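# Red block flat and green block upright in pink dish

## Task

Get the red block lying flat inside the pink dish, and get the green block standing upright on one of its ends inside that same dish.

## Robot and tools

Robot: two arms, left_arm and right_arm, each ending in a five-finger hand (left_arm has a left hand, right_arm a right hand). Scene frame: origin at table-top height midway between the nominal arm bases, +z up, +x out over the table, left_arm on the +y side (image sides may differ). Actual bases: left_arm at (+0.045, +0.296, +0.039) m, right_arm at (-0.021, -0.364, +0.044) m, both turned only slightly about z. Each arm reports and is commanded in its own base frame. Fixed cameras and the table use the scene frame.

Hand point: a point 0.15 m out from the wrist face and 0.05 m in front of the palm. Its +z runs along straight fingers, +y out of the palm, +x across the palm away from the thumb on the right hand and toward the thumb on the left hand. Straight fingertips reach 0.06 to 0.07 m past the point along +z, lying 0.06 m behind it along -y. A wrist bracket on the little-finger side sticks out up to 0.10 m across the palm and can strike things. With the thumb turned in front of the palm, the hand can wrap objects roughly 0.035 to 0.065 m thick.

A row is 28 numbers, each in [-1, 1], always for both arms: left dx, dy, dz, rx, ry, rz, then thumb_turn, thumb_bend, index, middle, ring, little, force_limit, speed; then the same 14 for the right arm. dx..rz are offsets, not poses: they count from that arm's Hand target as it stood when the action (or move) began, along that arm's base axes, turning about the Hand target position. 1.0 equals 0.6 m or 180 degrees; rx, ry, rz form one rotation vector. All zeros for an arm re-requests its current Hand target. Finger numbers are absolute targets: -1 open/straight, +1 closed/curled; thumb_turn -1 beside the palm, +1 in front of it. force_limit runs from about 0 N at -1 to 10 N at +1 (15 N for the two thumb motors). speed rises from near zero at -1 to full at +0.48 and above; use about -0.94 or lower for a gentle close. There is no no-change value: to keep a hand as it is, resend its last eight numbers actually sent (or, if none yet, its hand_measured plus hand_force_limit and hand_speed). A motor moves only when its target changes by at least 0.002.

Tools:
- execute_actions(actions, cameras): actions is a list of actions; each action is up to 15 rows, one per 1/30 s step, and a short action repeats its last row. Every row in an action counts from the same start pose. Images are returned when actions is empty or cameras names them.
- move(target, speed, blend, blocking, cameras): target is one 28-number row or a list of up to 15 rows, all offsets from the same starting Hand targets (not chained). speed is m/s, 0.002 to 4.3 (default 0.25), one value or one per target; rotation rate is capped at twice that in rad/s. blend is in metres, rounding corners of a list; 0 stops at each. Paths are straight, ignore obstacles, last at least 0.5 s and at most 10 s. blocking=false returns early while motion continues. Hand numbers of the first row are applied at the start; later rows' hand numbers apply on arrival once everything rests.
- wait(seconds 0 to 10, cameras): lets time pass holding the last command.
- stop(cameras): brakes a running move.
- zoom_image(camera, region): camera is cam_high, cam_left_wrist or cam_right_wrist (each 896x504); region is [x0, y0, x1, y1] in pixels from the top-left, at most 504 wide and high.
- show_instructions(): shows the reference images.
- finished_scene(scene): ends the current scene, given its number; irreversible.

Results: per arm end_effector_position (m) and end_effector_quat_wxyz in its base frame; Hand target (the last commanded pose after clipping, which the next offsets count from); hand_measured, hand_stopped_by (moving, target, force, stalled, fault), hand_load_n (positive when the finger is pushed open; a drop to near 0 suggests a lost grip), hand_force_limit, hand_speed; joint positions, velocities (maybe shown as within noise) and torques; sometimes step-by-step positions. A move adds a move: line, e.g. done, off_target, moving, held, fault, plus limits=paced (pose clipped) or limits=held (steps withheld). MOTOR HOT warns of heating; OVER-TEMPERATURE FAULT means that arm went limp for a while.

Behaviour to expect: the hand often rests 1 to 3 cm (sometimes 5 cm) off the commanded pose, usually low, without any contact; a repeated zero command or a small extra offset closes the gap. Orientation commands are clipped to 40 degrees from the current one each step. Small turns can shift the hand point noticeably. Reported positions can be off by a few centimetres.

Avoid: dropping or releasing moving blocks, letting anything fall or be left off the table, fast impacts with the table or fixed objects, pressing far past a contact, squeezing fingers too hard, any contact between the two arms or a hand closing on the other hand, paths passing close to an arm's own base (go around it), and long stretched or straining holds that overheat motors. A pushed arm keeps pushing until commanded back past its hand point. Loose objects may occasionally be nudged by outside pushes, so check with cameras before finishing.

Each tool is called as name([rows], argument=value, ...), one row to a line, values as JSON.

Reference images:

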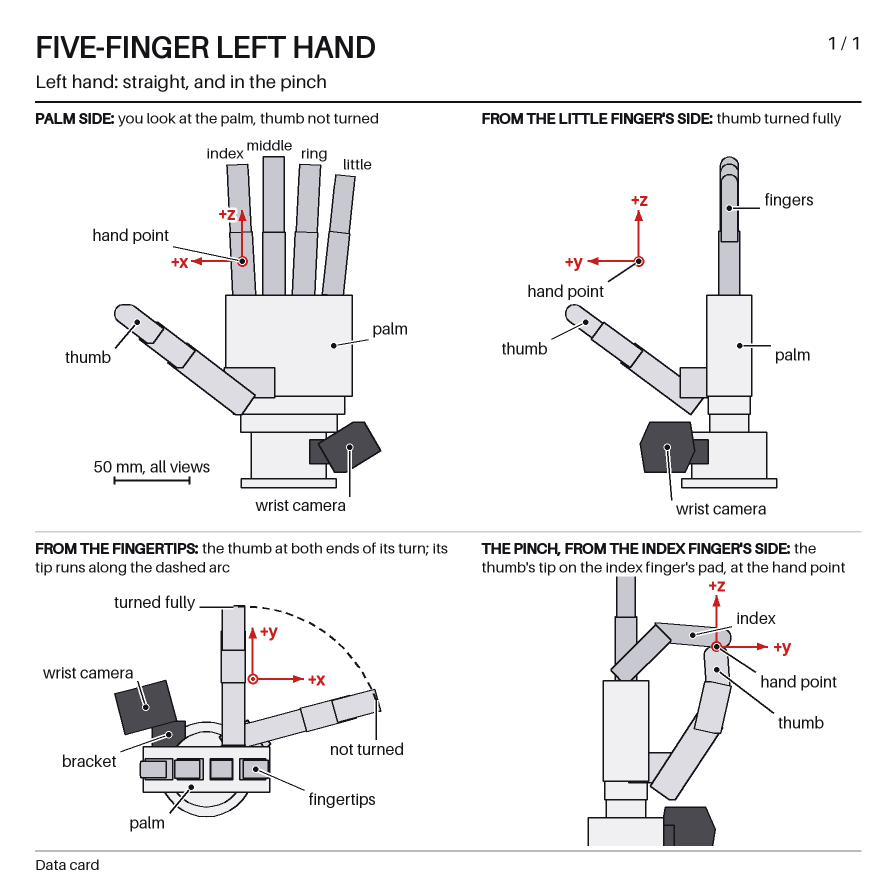

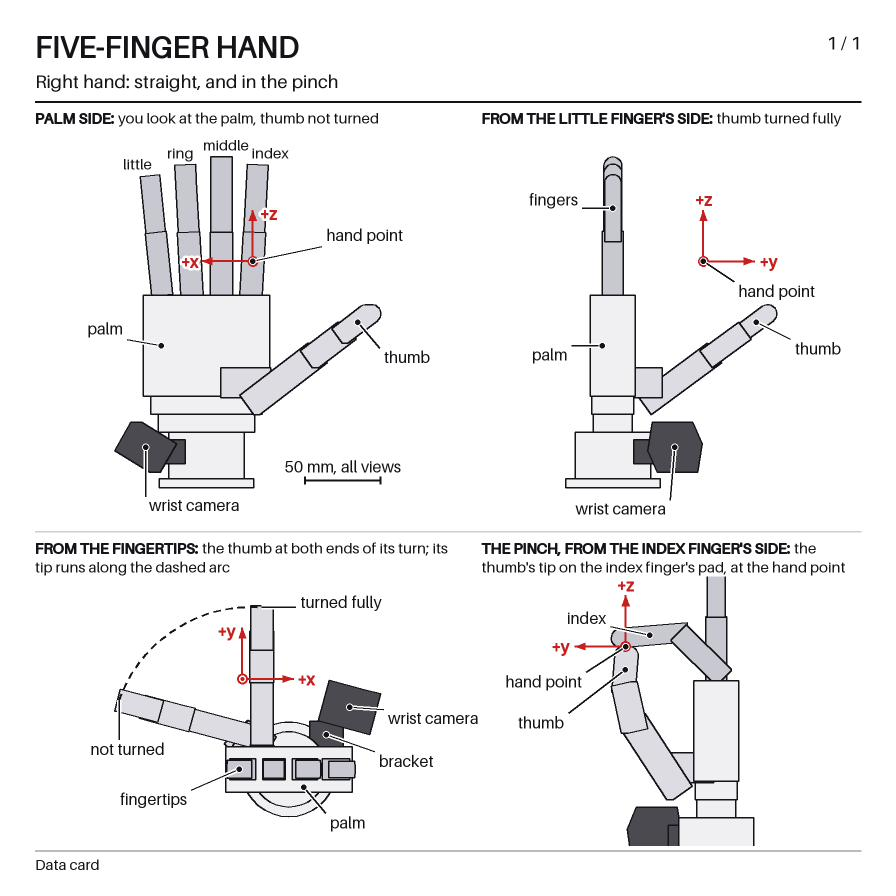

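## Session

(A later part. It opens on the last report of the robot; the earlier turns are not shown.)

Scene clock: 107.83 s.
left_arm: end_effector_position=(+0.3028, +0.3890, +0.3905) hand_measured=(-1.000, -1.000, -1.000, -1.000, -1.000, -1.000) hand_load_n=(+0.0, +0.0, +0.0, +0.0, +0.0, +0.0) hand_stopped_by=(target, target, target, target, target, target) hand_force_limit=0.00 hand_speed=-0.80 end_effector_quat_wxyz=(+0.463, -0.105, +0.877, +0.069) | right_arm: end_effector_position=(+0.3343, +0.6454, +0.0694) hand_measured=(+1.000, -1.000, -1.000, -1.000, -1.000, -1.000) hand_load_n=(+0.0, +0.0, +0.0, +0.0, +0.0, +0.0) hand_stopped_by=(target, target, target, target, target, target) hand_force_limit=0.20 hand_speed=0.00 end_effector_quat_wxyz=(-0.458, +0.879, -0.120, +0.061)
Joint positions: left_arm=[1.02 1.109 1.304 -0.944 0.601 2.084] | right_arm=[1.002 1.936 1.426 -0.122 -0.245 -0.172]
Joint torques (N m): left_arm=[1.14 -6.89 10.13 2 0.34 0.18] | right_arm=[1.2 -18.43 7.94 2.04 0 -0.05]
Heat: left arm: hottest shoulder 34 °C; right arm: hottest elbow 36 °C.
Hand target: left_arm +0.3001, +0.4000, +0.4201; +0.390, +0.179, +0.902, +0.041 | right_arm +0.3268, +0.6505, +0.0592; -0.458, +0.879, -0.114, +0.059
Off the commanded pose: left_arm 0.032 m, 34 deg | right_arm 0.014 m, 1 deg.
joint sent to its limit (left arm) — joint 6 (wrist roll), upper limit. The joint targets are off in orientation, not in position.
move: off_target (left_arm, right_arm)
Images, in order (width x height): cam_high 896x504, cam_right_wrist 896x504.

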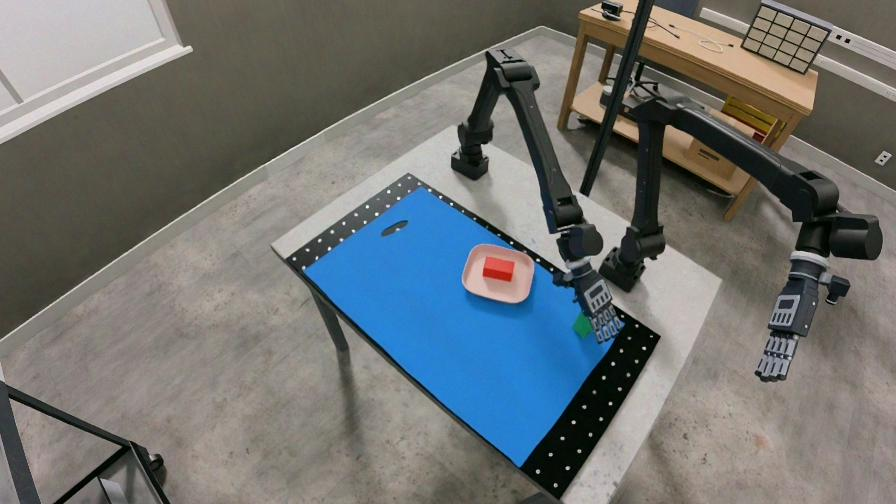

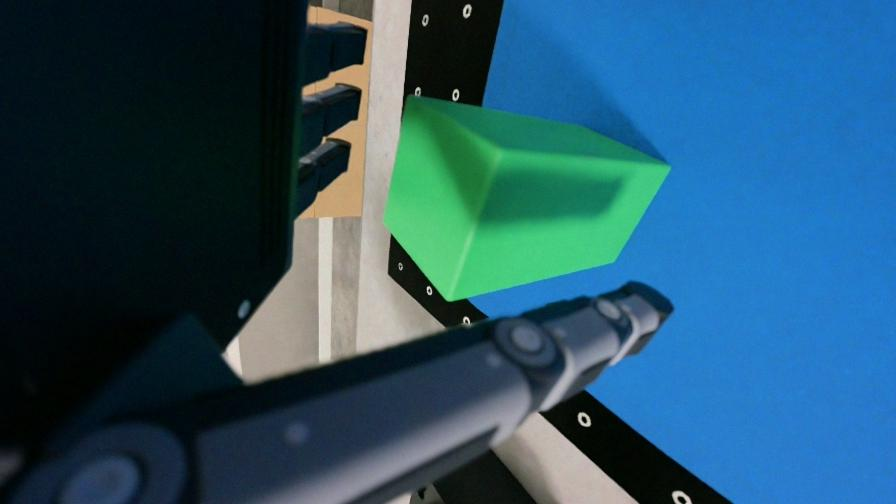

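move(target=[0,0,0,0,0,0,-1,-1,-1,-1,-1,-1,0,-0.8,-0.001,0.001,-0.033,0,0,0,1,-1,-1,-1,-1,-1,0.2,0], speed=0.1)

move(target=[0,0,0,0,0,0,-1,-1,-1,-1,-1,-1,0,-0.8,0,0,0,0,0,0,1,-0.4,-0.55,-0.55,-1,-1,0,-0.6], speed=0.1, cameras=["cam_high","cam_right_wrist"])

zoom_image(camera="cam_high", region=[540, 240, 680, 360])

Scene clock: 109.63 s.
left_arm: end_effector_position=(+0.3028, +0.3890, +0.3905) hand_measured=(-1.000, -1.000, -1.000, -1.000, -1.000, -1.000) hand_load_n=(+0.5, +0.0, +0.0, +0.0, +0.0, +0.0) hand_stopped_by=(target, target, target, target, target, target) hand_force_limit=0.00 hand_speed=-0.80 end_effector_quat_wxyz=(+0.463, -0.105, +0.877, +0.069) | right_arm: end_effector_position=(+0.3347, +0.6468, +0.0526) hand_measured=(+1.000, -1.000, -1.000, -1.000, -1.000, -1.000) hand_load_n=(+0.0, +0.0, +0.0, +0.0, +0.0, +0.0) hand_stopped_by=(target, target, target, target, target, target) hand_force_limit=0.20 hand_speed=0.00 end_effector_quat_wxyz=(-0.460, +0.878, -0.119, +0.062)
Joint positions: left_arm=[1.02 1.109 1.304 -0.944 0.601 2.084] | right_arm=[1.003 1.96 1.412 -0.078 -0.244 -0.172]
Joint torques (N m): left_arm=[1.14 -6.89 10.13 2.02 0.34 0.18] | right_arm=[1.96 -18.08 7.73 2.09 0.01 -0.05]
Heat: left arm: hottest shoulder 34 °C; right arm: hottest elbow 36 °C.
Hand target: left_arm +0.3001, +0.4000, +0.4201; +0.390, +0.179, +0.902, +0.041 | right_arm +0.3261, +0.6511, +0.0393; -0.458, +0.879, -0.114, +0.059
Off the commanded pose: left_arm 0.032 m, 34 deg | right_arm 0.016 m, 1 deg.
joint sent to its limit (left arm) — joint 6 (wrist roll), upper limit. The joint targets are off in orientation, not in position.
move: off_target (left_arm, right_arm)

Scene clock: 110.97 s.
left_arm: end_effector_position=(+0.3028, +0.3890, +0.3905) hand_measured=(-1.000, -1.000, -1.000, -1.000, -1.000, -1.000) hand_load_n=(+0.0, +0.0, +0.0, +0.0, +0.0, +0.0) hand_stopped_by=(target, target, target, target, target, target) hand_force_limit=0.00 hand_speed=-0.80 end_effector_quat_wxyz=(+0.463, -0.105, +0.877, +0.069) | right_arm: end_effector_position=(+0.3347, +0.6468, +0.0526) hand_measured=(+1.000, -0.400, -0.550, -0.550, -1.000, -1.000) hand_load_n=(+0.0, +0.0, +0.0, +0.0, +0.0, +0.0) hand_stopped_by=(target, target, target, target, target, target) hand_force_limit=0.00 hand_speed=-0.60 end_effector_quat_wxyz=(-0.460, +0.878, -0.119, +0.062)
Joint positions: left_arm=[1.02 1.109 1.304 -0.944 0.601 2.084] | right_arm=[1.003 1.96 1.412 -0.078 -0.244 -0.172]
Joint torques (N m): left_arm=[1.14 -6.83 10.13 2.02 0.34 0.18] | right_arm=[1.79 -18.2 7.66 2.06 0 -0.05]
Heat: left arm: hottest shoulder 34 °C; right arm: hottest elbow 36 °C.
Hand target: left_arm +0.3001, +0.4000, +0.4201; +0.390, +0.179, +0.902, +0.041 | right_arm +0.3261, +0.6511, +0.0393; -0.458, +0.879, -0.114, +0.059
Off the commanded pose: left_arm 0.032 m, 34 deg | right_arm 0.016 m, 1 deg.
joint sent to its limit (left arm) — joint 6 (wrist roll), upper limit. The joint targets are off in orientation, not in position.
move: off_target (left_arm, right_arm)
Images, in order (width x height): cam_high 896x504, cam_right_wrist 896x504.

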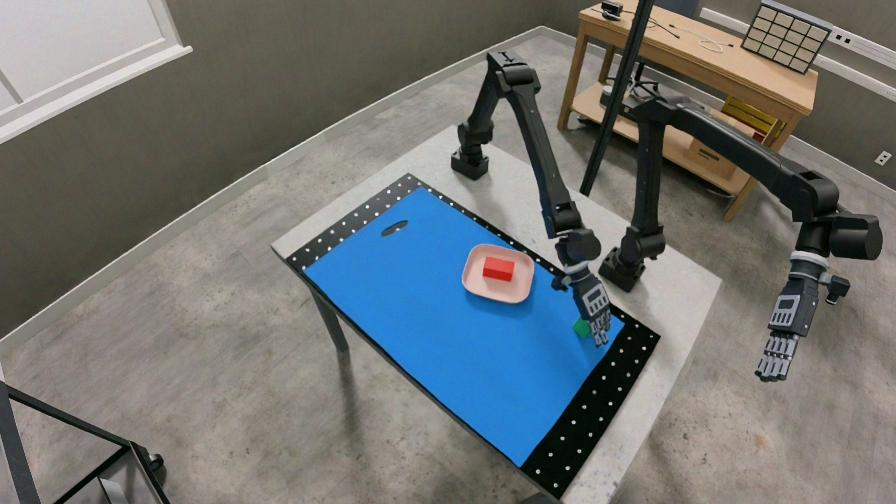

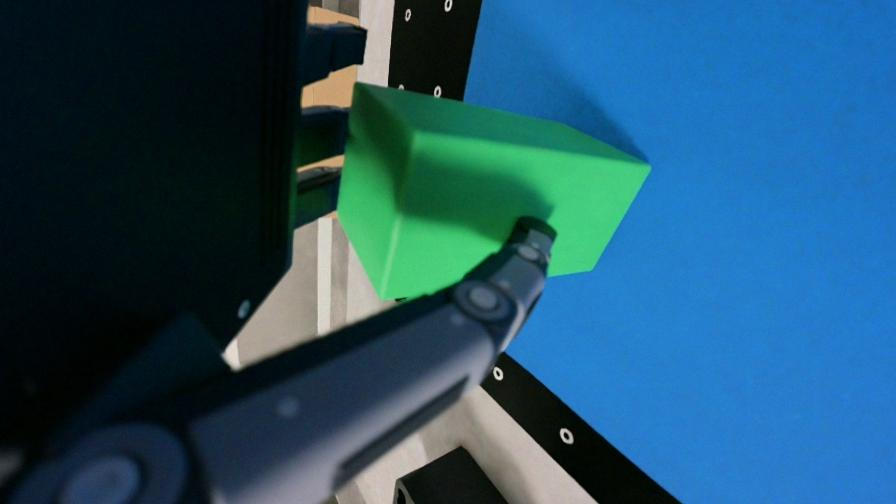

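Scaled by 3.600 from the camera's 896x504 image, which has a finer 1280x720 frame.

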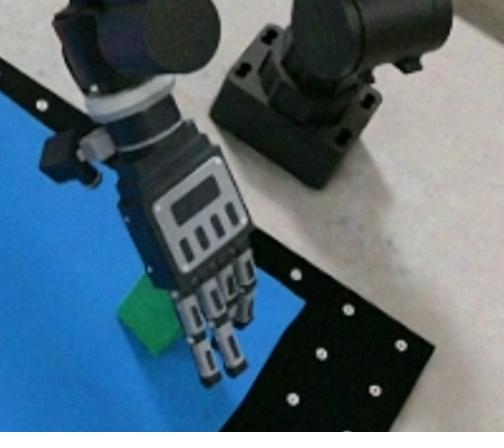

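move(target=[0,0,0,0,0,0,-1,-1,-1,-1,-1,-1,0,-0.8,0,0,0,0,0,0,1,-0.4,0,0,-1,-1,-0.2,-0.9], speed=0.1, cameras=["cam_high","cam_right_wrist"])

Scene clock: 113.30 s.
left_arm: end_effector_position=(+0.3028, +0.3890, +0.3905) hand_measured=(-1.000, -1.000, -1.000, -1.000, -1.000, -1.000) hand_load_n=(+0.0, +0.0, +0.5, +0.0, +0.0, +0.0) hand_stopped_by=(target, target, target, target, target, target) hand_force_limit=0.00 hand_speed=-0.80 end_effector_quat_wxyz=(+0.463, -0.105, +0.877, +0.069) | right_arm: end_effector_position=(+0.3350, +0.6472, +0.0531) hand_measured=(+1.000, -0.404, -0.228, -0.236, -1.000, -1.000) hand_load_n=(+0.0, +14.5, +6.5, +6.0, -0.5, +0.0) hand_stopped_by=(target, target, force, force, target, target) hand_force_limit=-0.20 hand_speed=-0.90 end_effector_quat_wxyz=(-0.461, +0.877, -0.119, +0.063)
Joint positions: left_arm=[1.02 1.109 1.304 -0.944 0.601 2.084] | right_arm=[1.003 1.96 1.412 -0.075 -0.244 -0.172]
Joint torques (N m): left_arm=[1.14 -6.89 10.13 2.02 0.34 0.18] | right_arm=[1.85 -18.37 7.66 2 0.01 -0.06]
Heat: left arm: hottest shoulder 34 °C; right arm: hottest elbow 35 °C.
Hand target: left_arm +0.3001, +0.4000, +0.4201; +0.390, +0.179, +0.902, +0.041 | right_arm +0.3263, +0.6510, +0.0393; -0.458, +0.879, -0.114, +0.059
Off the commanded pose: left_arm 0.032 m, 34 deg | right_arm 0.017 m, 1 deg.
joint sent to its limit (left arm) — joint 6 (wrist roll), upper limit. The joint targets are off in orientation, not in position.
move: off_target (left_arm, right_arm)
Images, in order (width x height): cam_high 896x504, cam_right_wrist 896x504.

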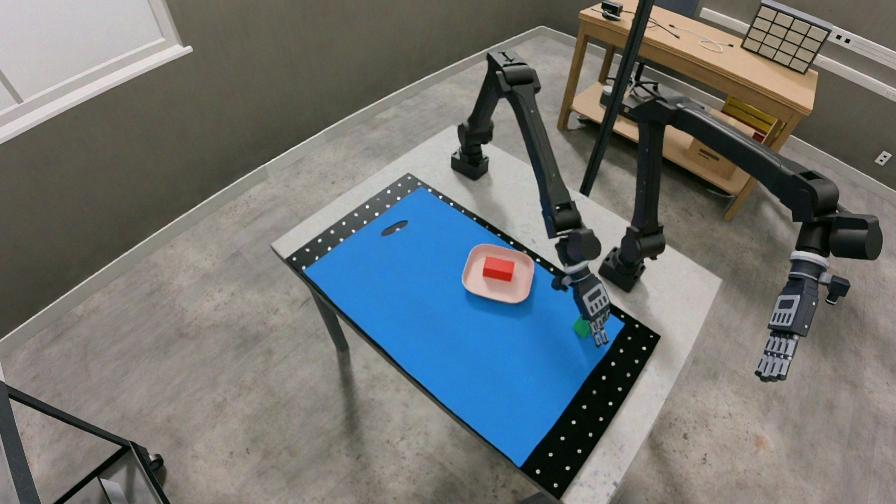

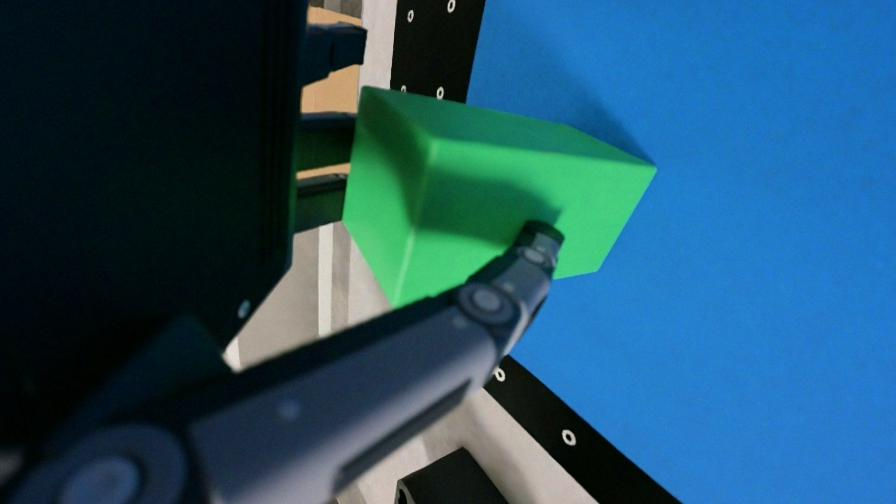

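move([
  [0,0,0,0,0,0,-1,-1,-1,-1,-1,-1,0,-0.8,0,0,0.12,0,0,0,1,-0.4,0,0,-1,-1,-0.2,-0.9],
  [0,0,0,0,0,0,-1,-1,-1,-1,-1,-1,0,-0.8,0.01,-0.03,0.25,0,0,0.01,1,-0.4,0,0,-1,-1,-0.2,-0.9],
  [0,0,0,0,0,0,-1,-1,-1,-1,-1,-1,0,-0.8,0.1115,-0.4483,0.25,0,0,0.1389,1,-0.4,0,0,-1,-1,-0.2,-0.9],
], speed=[0.1,0.15,0.15], blend=[0.02,0.03,0], cameras=["cam_high","cam_right_wrist"])

Scene clock: 120.57 s.
left_arm: end_effector_position=(+0.3028, +0.3890, +0.3905) hand_measured=(-1.000, -1.000, -1.000, -1.000, -1.000, -1.000) hand_load_n=(+0.0, +0.0, +0.0, +0.0, +0.0, +0.0) hand_stopped_by=(target, target, target, target, target, target) hand_force_limit=0.00 hand_speed=-0.80 end_effector_quat_wxyz=(+0.463, -0.105, +0.877, +0.069) | right_arm: end_effector_position=(+0.3857, +0.3809, +0.1776) hand_measured=(+1.000, -0.404, -0.228, -0.236, -1.000, -1.000) hand_load_n=(+0.0, +15.0, +6.5, +6.0, +0.0, +0.0) hand_stopped_by=(target, target, force, force, target, target) hand_force_limit=-0.20 hand_speed=-0.90 end_effector_quat_wxyz=(-0.456, +0.886, +0.073, -0.050)
Joint positions: left_arm=[1.02 1.109 1.304 -0.944 0.601 2.084] | right_arm=[0.542 1.635 1.373 -0.86 -0.871 -0.98]
Joint torques (N m): left_arm=[1.14 -6.83 10.13 2 0.34 0.18] | right_arm=[-0.32 -15.5 10.78 0.27 -0.58 -0.15]
Heat: left arm: hottest shoulder 34 °C; right arm: hottest elbow 35 °C.
Hand target: left_arm +0.3001, +0.4000, +0.4201; +0.390, +0.179, +0.902, +0.041 | right_arm +0.3932, +0.3821, +0.1894; -0.460, +0.883, +0.079, -0.041
Off the commanded pose: left_arm 0.032 m, 34 deg | right_arm 0.014 m, 1 deg.
joint sent to its limit (left arm) — joint 6 (wrist roll), upper limit. The joint targets are off in orientation, not in position.
move: off_target (left_arm, right_arm)
Images, in order (width x height): cam_high 896x504, cam_right_wrist 896x504.

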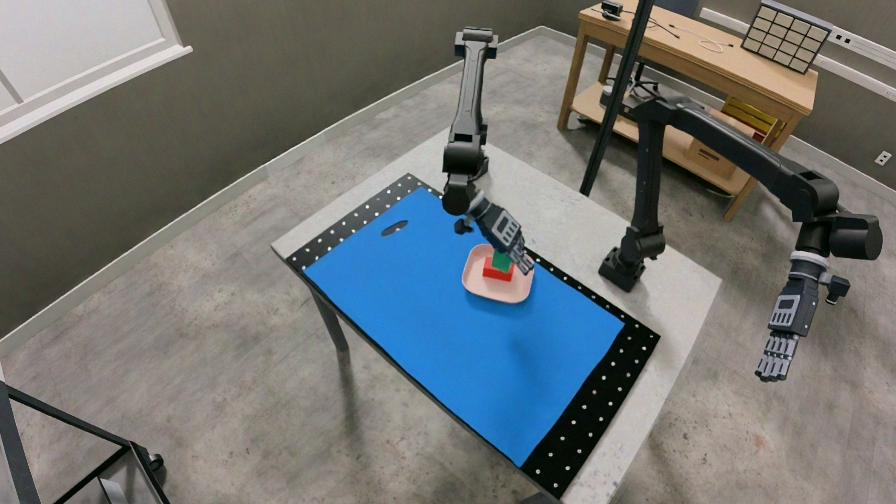

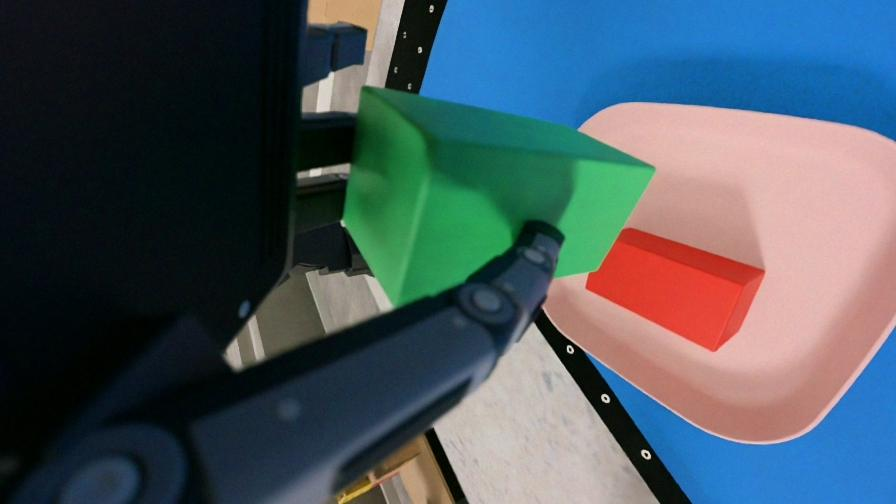

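move(target=[0,0,0,0,0,0,-1,-1,-1,-1,-1,-1,0,-0.8,0.011,0.002,-0.18,0,0,0,1,-0.4,0,0,-1,-1,-0.2,-0.9], speed=0.12, cameras=["cam_high","cam_right_wrist"])

zoom_image(camera="cam_high", region=[430, 200, 570, 320])

Scene clock: 122.73 s.
left_arm: end_effector_position=(+0.3028, +0.3890, +0.3905) hand_measured=(-1.000, -1.000, -1.000, -1.000, -1.000, -1.000) hand_load_n=(+0.0, +0.0, +0.0, +0.0, +0.0, +0.0) hand_stopped_by=(target, target, target, target, target, target) hand_force_limit=0.00 hand_speed=-0.80 end_effector_quat_wxyz=(+0.463, -0.105, +0.877, +0.069) | right_arm: end_effector_position=(+0.3942, +0.3858, +0.0861) hand_measured=(+1.000, -0.404, -0.228, -0.236, -1.000, -1.000) hand_load_n=(+0.0, +14.5, +6.5, +6.0, +0.0, +0.0) hand_stopped_by=(target, target, force, force, target, target) hand_force_limit=-0.20 hand_speed=-0.90 end_effector_quat_wxyz=(-0.457, +0.885, +0.078, -0.047)
Joint positions: left_arm=[1.02 1.109 1.304 -0.944 0.601 2.084] | right_arm=[0.542 1.742 1.256 -0.631 -0.873 -0.99]
Joint torques (N m): left_arm=[1.08 -6.89 10.13 2.02 0.34 0.18] | right_arm=[-0.09 -15.09 7.64 1.33 -0.63 -0.13]
Heat: left arm: hottest shoulder 34 °C; right arm: hottest elbow 35 °C.
Hand target: left_arm +0.3001, +0.4000, +0.4201; +0.390, +0.179, +0.902, +0.041 | right_arm +0.3996, +0.3833, +0.0813; -0.460, +0.883, +0.079, -0.041
Off the commanded pose: left_arm 0.032 m, 34 deg | right_arm 0.008 m, 1 deg.
joint sent to its limit (left arm) — joint 6 (wrist roll), upper limit. The joint targets are off in orientation, not in position.
move: off_target (left_arm)
Images, in order (width x height): cam_high 896x504, cam_right_wrist 896x504.

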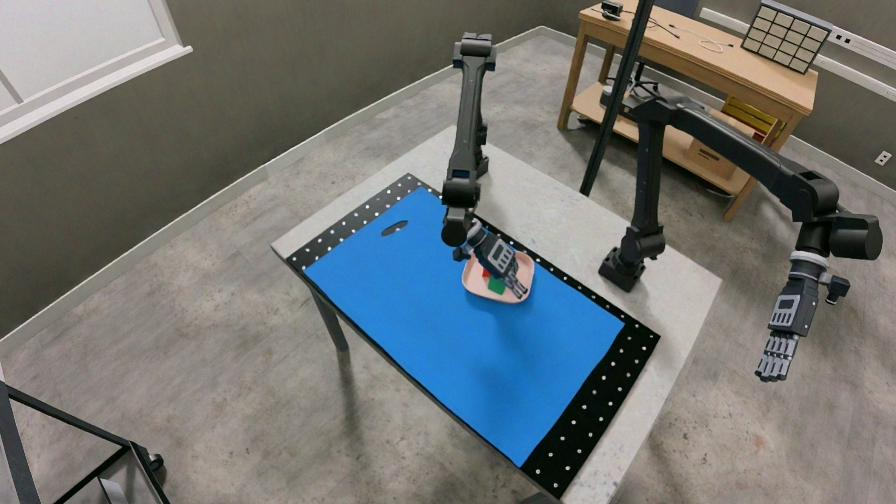

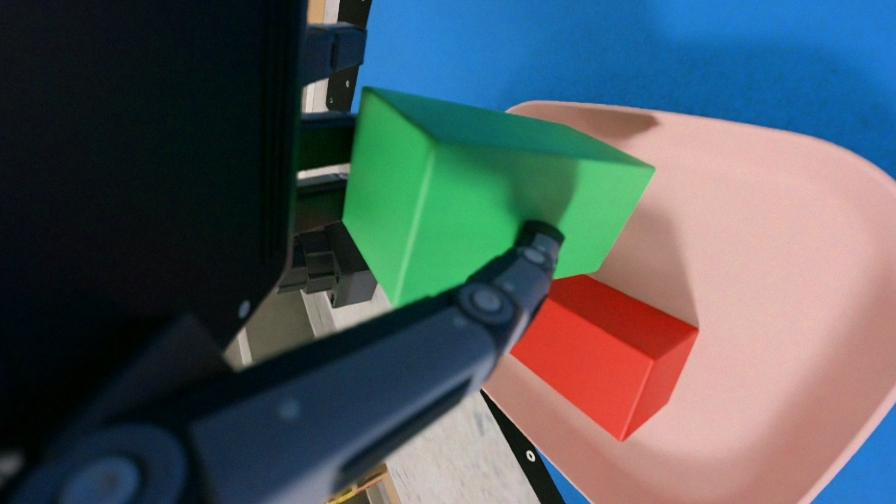

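Scaled by 3.600 from the camera's 896x504 image, which has a finer 1280x720 frame.

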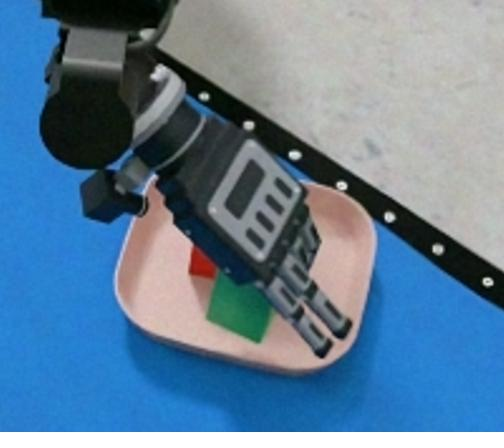

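move(target=[0,0,0,0,0,0,-1,-1,-1,-1,-1,-1,0,-0.8,0.0,-0.006,-0.03,0,0,0,1,-0.4,0,0,-1,-1,-0.2,-0.9], speed=0.06)

move(target=[0,0,0,0,0,0,-1,-1,-1,-1,-1,-1,0,-0.8,0.0,0,-0.012,0,0,0,1,-0.4,0,0,-1,-1,-0.2,-0.9], speed=0.05, cameras=["cam_high","cam_right_wrist"])

Scene clock: 124.57 s.
left_arm: end_effector_position=(+0.3028, +0.3890, +0.3905) hand_measured=(-1.000, -1.000, -1.000, -1.000, -1.000, -1.000) hand_load_n=(+0.0, -0.5, +0.0, +0.0, +0.0, +0.0) hand_stopped_by=(target, target, target, target, target, target) hand_force_limit=0.00 hand_speed=-0.80 end_effector_quat_wxyz=(+0.463, -0.105, +0.877, +0.069) | right_arm: end_effector_position=(+0.3937, +0.3840, +0.0703) hand_measured=(+1.000, -0.404, -0.228, -0.236, -1.000, -1.000) hand_load_n=(+0.0, +15.0, +6.5, +6.0, +0.0, +0.0) hand_stopped_by=(target, target, force, force, target, target) hand_force_limit=-0.20 hand_speed=-0.90 end_effector_quat_wxyz=(-0.458, +0.884, +0.080, -0.046)
Joint positions: left_arm=[1.02 1.109 1.304 -0.944 0.601 2.084] | right_arm=[0.54 1.759 1.232 -0.591 -0.875 -0.996]
Joint torques (N m): left_arm=[1.14 -6.89 10.14 2 0.34 0.18] | right_arm=[-0.44 -14.97 7.3 1.36 -0.63 -0.13]
Heat: left arm: hottest shoulder 34 °C; right arm: hottest elbow 35 °C.
Hand target: left_arm +0.3001, +0.4000, +0.4201; +0.390, +0.179, +0.902, +0.041 | right_arm +0.3998, +0.3796, +0.0633; -0.460, +0.883, +0.079, -0.041
Off the commanded pose: left_arm 0.032 m, 34 deg | right_arm 0.010 m, 1 deg.
joint sent to its limit (left arm) — joint 6 (wrist roll), upper limit. The joint targets are off in orientation, not in position.
move: off_target (left_arm)

Scene clock: 125.50 s.
left_arm: end_effector_position=(+0.3028, +0.3890, +0.3905) hand_measured=(-1.000, -1.000, -1.000, -1.000, -1.000, -1.000) hand_load_n=(+0.0, +0.0, +0.0, +0.0, +0.0, +0.0) hand_stopped_by=(target, target, target, target, target, target) hand_force_limit=0.00 hand_speed=-0.80 end_effector_quat_wxyz=(+0.463, -0.105, +0.877, +0.069) | right_arm: end_effector_position=(+0.3941, +0.3842, +0.0640) hand_measured=(+1.000, -0.404, -0.228, -0.236, -1.000, -1.000) hand_load_n=(+0.0, +15.0, +6.5, +6.0, +0.0, +0.0) hand_stopped_by=(target, target, force, force, target, target) hand_force_limit=-0.20 hand_speed=-0.90 end_effector_quat_wxyz=(-0.458, +0.884, +0.080, -0.045)
Joint positions: left_arm=[1.02 1.109 1.304 -0.944 0.601 2.084] | right_arm=[0.54 1.768 1.225 -0.574 -0.875 -0.996]
Joint torques (N m): left_arm=[1.14 -6.89 10.13 2.02 0.34 0.18] | right_arm=[-0.56 -15.09 7.04 1.43 -0.62 -0.13]
Heat: left arm: hottest shoulder 34 °C; right arm: hottest elbow 35 °C.
Hand target: left_arm +0.3001, +0.4000, +0.4201; +0.390, +0.179, +0.902, +0.041 | right_arm +0.3998, +0.3796, +0.0562; -0.460, +0.883, +0.079, -0.041
Off the commanded pose: left_arm 0.032 m, 34 deg | right_arm 0.011 m, 1 deg.
joint sent to its limit (left arm) — joint 6 (wrist roll), upper limit. The joint targets are off in orientation, not in position.
move: off_target (left_arm, right_arm)
Images, in order (width x height): cam_high 896x504, cam_right_wrist 896x504.

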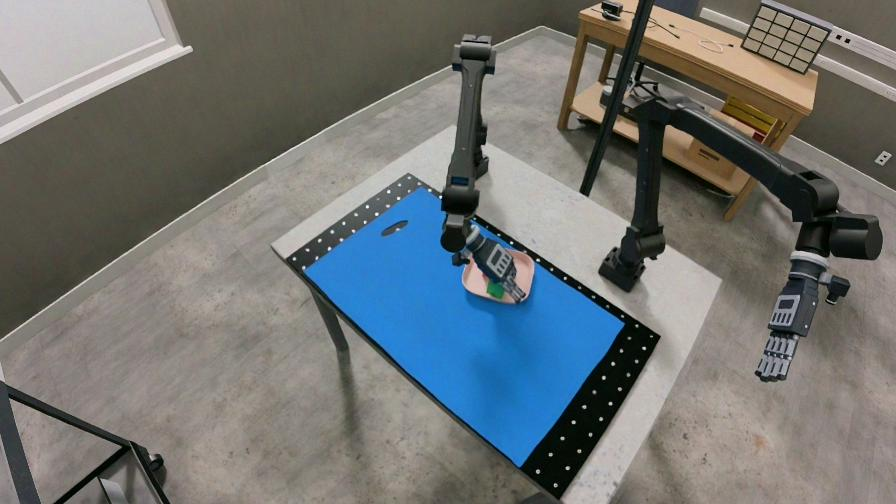

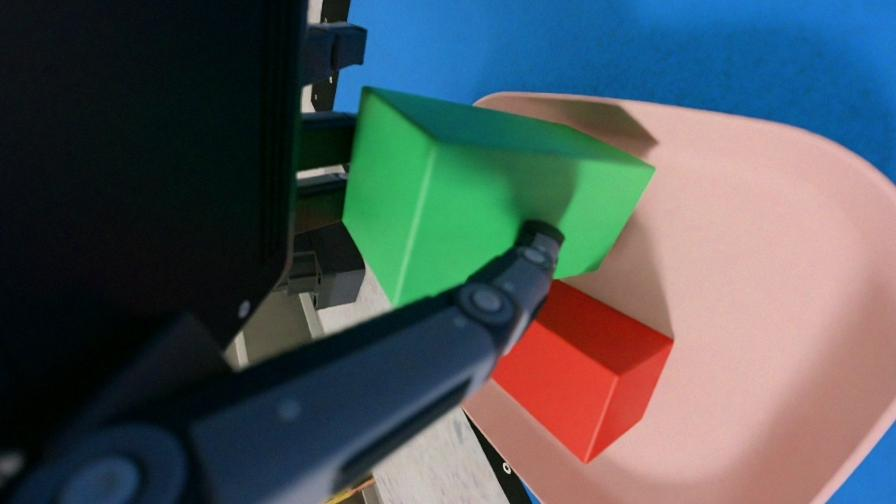

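move(target=[0,0,0,0,0,0,-1,-1,-1,-1,-1,-1,0,-0.8,0.0,0,-0.01,0,0,0,1,-0.4,0,0,-1,-1,-0.2,-0.9], speed=0.05)

move(target=[0,0,0,0,0,0,-1,-1,-1,-1,-1,-1,0,-0.8,0.0,0,-0.01,0,0,0,1,-0.4,0,0,-1,-1,-0.2,-0.9], speed=0.05, cameras=["cam_high","cam_right_wrist"])

Scene clock: 126.87 s.
left_arm: end_effector_position=(+0.3028, +0.3890, +0.3905) hand_measured=(-1.000, -1.000, -1.000, -1.000, -1.000, -1.000) hand_load_n=(+0.0, +0.0, +0.0, +0.0, +0.0, +0.0) hand_stopped_by=(target, target, target, target, target, target) hand_force_limit=0.00 hand_speed=-0.80 end_effector_quat_wxyz=(+0.463, -0.105, +0.877, +0.069) | right_arm: end_effector_position=(+0.3938, +0.3842, +0.0587) hand_measured=(+1.000, -0.404, -0.228, -0.236, -1.000, -1.000) hand_load_n=(+0.0, +14.5, +7.0, +6.0, +0.0, +0.0) hand_stopped_by=(target, target, force, force, target, target) hand_force_limit=-0.20 hand_speed=-0.90 end_effector_quat_wxyz=(-0.459, +0.884, +0.080, -0.045)
Joint positions: left_arm=[1.02 1.109 1.304 -0.944 0.601 2.084] | right_arm=[0.54 1.775 1.219 -0.56 -0.876 -0.996]
Joint torques (N m): left_arm=[1.14 -6.89 10.13 2.02 0.34 0.18] | right_arm=[-0.62 -14.62 7.08 1.43 -0.58 -0.13]
Heat: left arm: hottest shoulder 34 °C; right arm: hottest elbow 35 °C.
Hand target: left_arm +0.3001, +0.4000, +0.4201; +0.390, +0.179, +0.902, +0.041 | right_arm +0.3997, +0.3796, +0.0500; -0.460, +0.883, +0.079, -0.041
Off the commanded pose: left_arm 0.032 m, 34 deg | right_arm 0.011 m, 1 deg.
joint sent to its limit (left arm) — joint 6 (wrist roll), upper limit. The joint targets are off in orientation, not in position.
move: off_target (left_arm, right_arm)

Scene clock: 127.60 s.
left_arm: end_effector_position=(+0.3028, +0.3890, +0.3905) hand_measured=(-1.000, -1.000, -1.000, -1.000, -1.000, -1.000) hand_load_n=(+0.0, +0.0, +0.0, +0.0, +0.0, +0.0) hand_stopped_by=(target, target, target, target, target, target) hand_force_limit=0.00 hand_speed=-0.80 end_effector_quat_wxyz=(+0.463, -0.105, +0.877, +0.069) | right_arm: end_effector_position=(+0.3930, +0.3843, +0.0568) hand_measured=(+1.000, -0.404, -0.228, -0.236, -1.000, -1.000) hand_load_n=(+0.0, +14.5, +6.5, +6.0, +0.0, +0.0) hand_stopped_by=(target, target, force, force, target, target) hand_force_limit=-0.20 hand_speed=-0.90 end_effector_quat_wxyz=(-0.460, +0.883, +0.081, -0.045)
Joint positions: left_arm=[1.02 1.109 1.304 -0.944 0.601 2.084] | right_arm=[0.54 1.776 1.213 -0.551 -0.88 -0.996]
Joint torques (N m): left_arm=[1.14 -6.89 10.13 2 0.34 0.18] | right_arm=[-0.67 -14.33 6.99 1.37 -0.47 -0.11]
Heat: left arm: hottest shoulder 34 °C; right arm: hottest elbow 35 °C.
Hand target: left_arm +0.3001, +0.4000, +0.4201; +0.390, +0.179, +0.902, +0.041 | right_arm +0.3996, +0.3796, +0.0440; -0.460, +0.883, +0.079, -0.041
Off the commanded pose: left_arm 0.032 m, 34 deg | right_arm 0.015 m, 1 deg.
joint sent to its limit (left arm) — joint 6 (wrist roll), upper limit. The joint targets are off in orientation, not in position.
move: off_target (left_arm, right_arm)
Images, in order (width x height): cam_high 896x504, cam_right_wrist 896x504.

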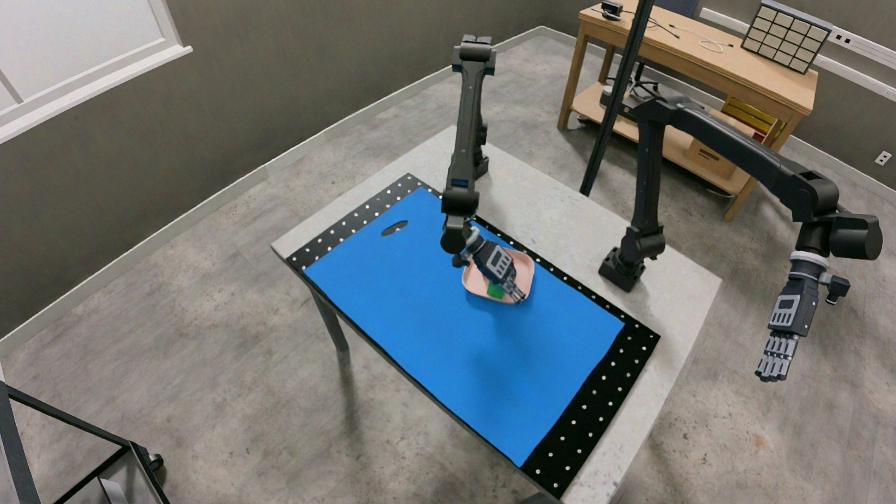

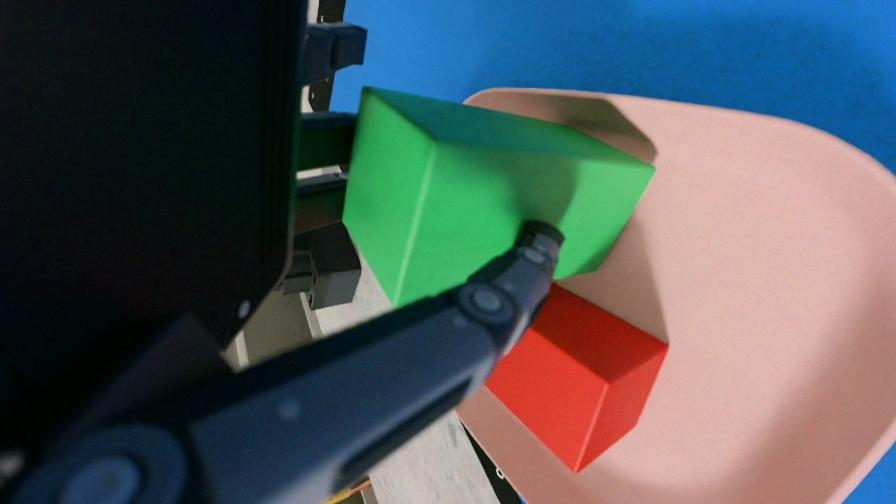

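move([
  [0,0,0,0,0,0,-1,-1,-1,-1,-1,-1,0,-0.8,0,0,0.012,0,0,0,1,-0.4,0,0,-1,-1,-0.2,-0.9],
  [0,0,0,0,0,0,-1,-1,-1,-1,-1,-1,0,-0.8,0,0,0.0121,0,0,0,1,-0.55,-0.5,-0.5,-1,-1,-0.2,-0.7],
], speed=0.05, cameras=["cam_high","cam_right_wrist"])

Scene clock: 129.83 s.
left_arm: end_effector_position=(+0.3028, +0.3890, +0.3905) hand_measured=(-1.000, -1.000, -1.000, -1.000, -1.000, -1.000) hand_load_n=(+0.0, +0.0, +0.0, +0.0, +0.0, +0.0) hand_stopped_by=(target, target, target, target, target, target) hand_force_limit=0.00 hand_speed=-0.80 end_effector_quat_wxyz=(+0.463, -0.105, +0.877, +0.069) | right_arm: end_effector_position=(+0.3930, +0.3844, +0.0568) hand_measured=(+1.000, -0.550, -0.500, -0.500, -1.000, -1.000) hand_load_n=(+0.0, +0.0, +0.0, +0.0, +0.0, +0.0) hand_stopped_by=(target, target, target, target, target, target) hand_force_limit=-0.20 hand_speed=-0.70 end_effector_quat_wxyz=(-0.460, +0.883, +0.081, -0.045)
Joint positions: left_arm=[1.02 1.109 1.304 -0.944 0.601 2.084] | right_arm=[0.54 1.776 1.213 -0.551 -0.88 -0.996]
Joint torques (N m): left_arm=[1.14 -6.83 10.14 2.02 0.34 0.18] | right_arm=[-0.67 -15.03 7.45 0.91 -0.48 -0.15]
Heat: left arm: hottest shoulder 34 °C; right arm: hottest elbow 35 °C.
Hand target: left_arm +0.3001, +0.4000, +0.4201; +0.390, +0.179, +0.902, +0.041 | right_arm +0.3996, +0.3797, +0.0513; -0.460, +0.883, +0.079, -0.041
Off the commanded pose: left_arm 0.032 m, 34 deg | right_arm 0.010 m, 1 deg.
joint sent to its limit (left arm) — joint 6 (wrist roll), upper limit. The joint targets are off in orientation, not in position.
move: off_target (left_arm)
Images, in order (width x height): cam_high 896x504, cam_right_wrist 896x504.

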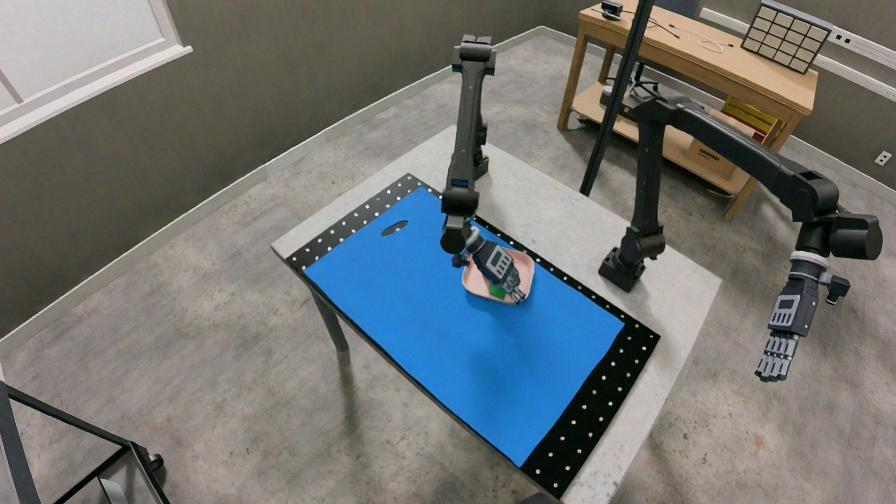

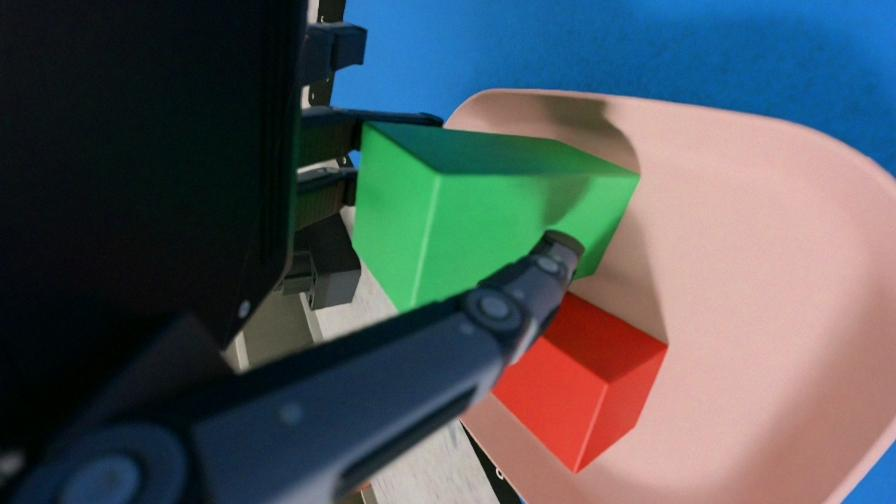

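move([
  [0,0,0,0,0,0,-1,-1,-1,-1,-1,-1,0,-0.8,0,0,0,0,0,0,1,-0.9,-0.8,-0.8,-1,-1,-0.2,-0.5],
  [0,0,0,0,0,0,-1,-1,-1,-1,-1,-1,0,-0.8,0,0,0.1,0,0,0,1,-0.9,-0.8,-0.8,-1,-1,-0.2,-0.5],
  [0,0,0,0,0,0,-1,-1,-1,-1,-1,-1,0,-0.8,0,0,0.3,0,0,0,1,-0.9,-0.8,-0.8,-1,-1,-0.2,-0.5],
  [0,0,0,0,0,0,-1,-1,-1,-1,-1,-1,0,-0.8,0,0.2,0.3,0,0,0,1,-0.9,-0.8,-0.8,-1,-1,-0.2,-0.5],
], speed=[0.05,0.08,0.15,0.2], blend=[0,0.01,0.03,0], cameras=["cam_high","cam_right_wrist"])

zoom_image(camera="cam_high", region=[430, 200, 570, 320])

Scene clock: 134.40 s.
left_arm: end_effector_position=(+0.3028, +0.3890, +0.3905) hand_measured=(-1.000, -1.000, -1.000, -1.000, -1.000, -1.000) hand_load_n=(+0.0, +0.0, +0.0, +0.0, +0.0, +0.0) hand_stopped_by=(target, target, target, target, target, target) hand_force_limit=0.00 hand_speed=-0.80 end_effector_quat_wxyz=(+0.463, -0.105, +0.877, +0.069) | right_arm: end_effector_position=(+0.3871, +0.4843, +0.2140) hand_measured=(+1.000, -0.900, -0.800, -0.800, -1.000, -1.000) hand_load_n=(+0.0, +0.0, +0.0, +0.0, +0.0, +0.0) hand_stopped_by=(target, target, target, target, target, target) hand_force_limit=-0.20 hand_speed=-0.50 end_effector_quat_wxyz=(-0.448, +0.889, +0.072, -0.057)
Joint positions: left_arm=[1.02 1.109 1.304 -0.944 0.601 2.084] | right_arm=[0.697 1.765 1.633 -0.869 -0.792 -0.791]
Joint torques (N m): left_arm=[1.14 -6.89 10.13 2 0.34 0.18] | right_arm=[1.14 -16.32 13.59 1.31 -0.33 0.03]
Heat: left arm: hottest shoulder 34 °C; right arm: hottest elbow 36 °C.
Hand target: left_arm +0.3001, +0.4000, +0.4201; +0.390, +0.179, +0.902, +0.041 | right_arm +0.3996, +0.4996, +0.2314; -0.460, +0.883, +0.079, -0.041
Off the commanded pose: left_arm 0.032 m, 34 deg | right_arm 0.026 m, 3 deg.
joint sent to its limit (left arm) — joint 6 (wrist roll), upper limit. The joint targets are off in orientation, not in position.
move: off_target (left_arm, right_arm)
Images, in order (width x height): cam_high 896x504, cam_right_wrist 896x504.

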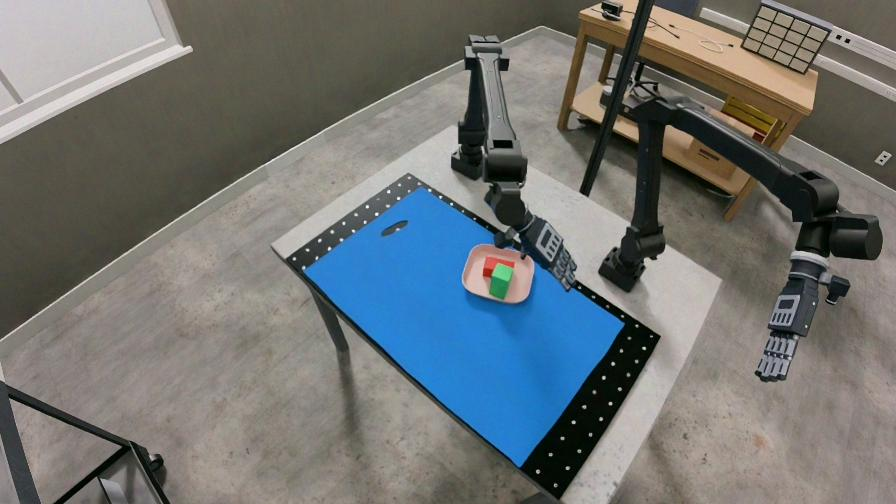

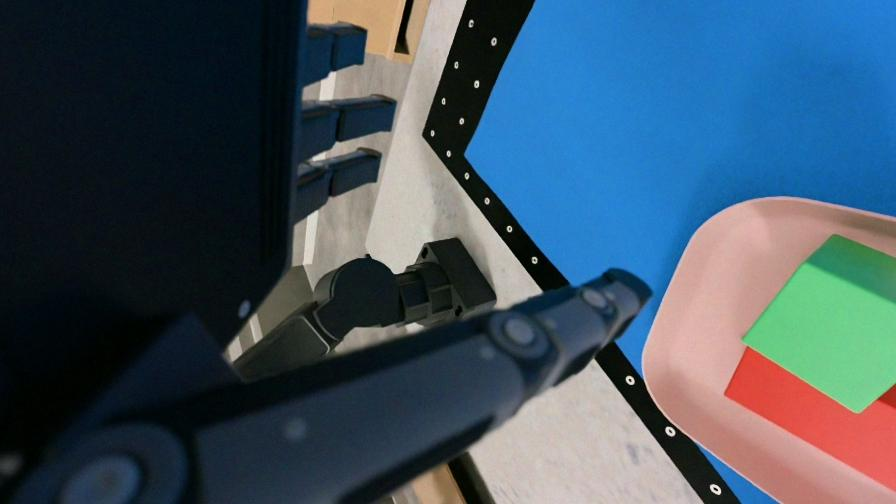

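Scaled by 3.600 from the camera's 896x504 image, which has a finer 1280x720 frame.

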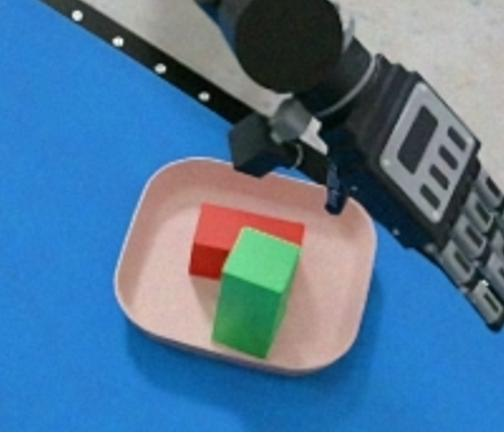

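finished_scene(scene=1)

The scene is finished: the task was done.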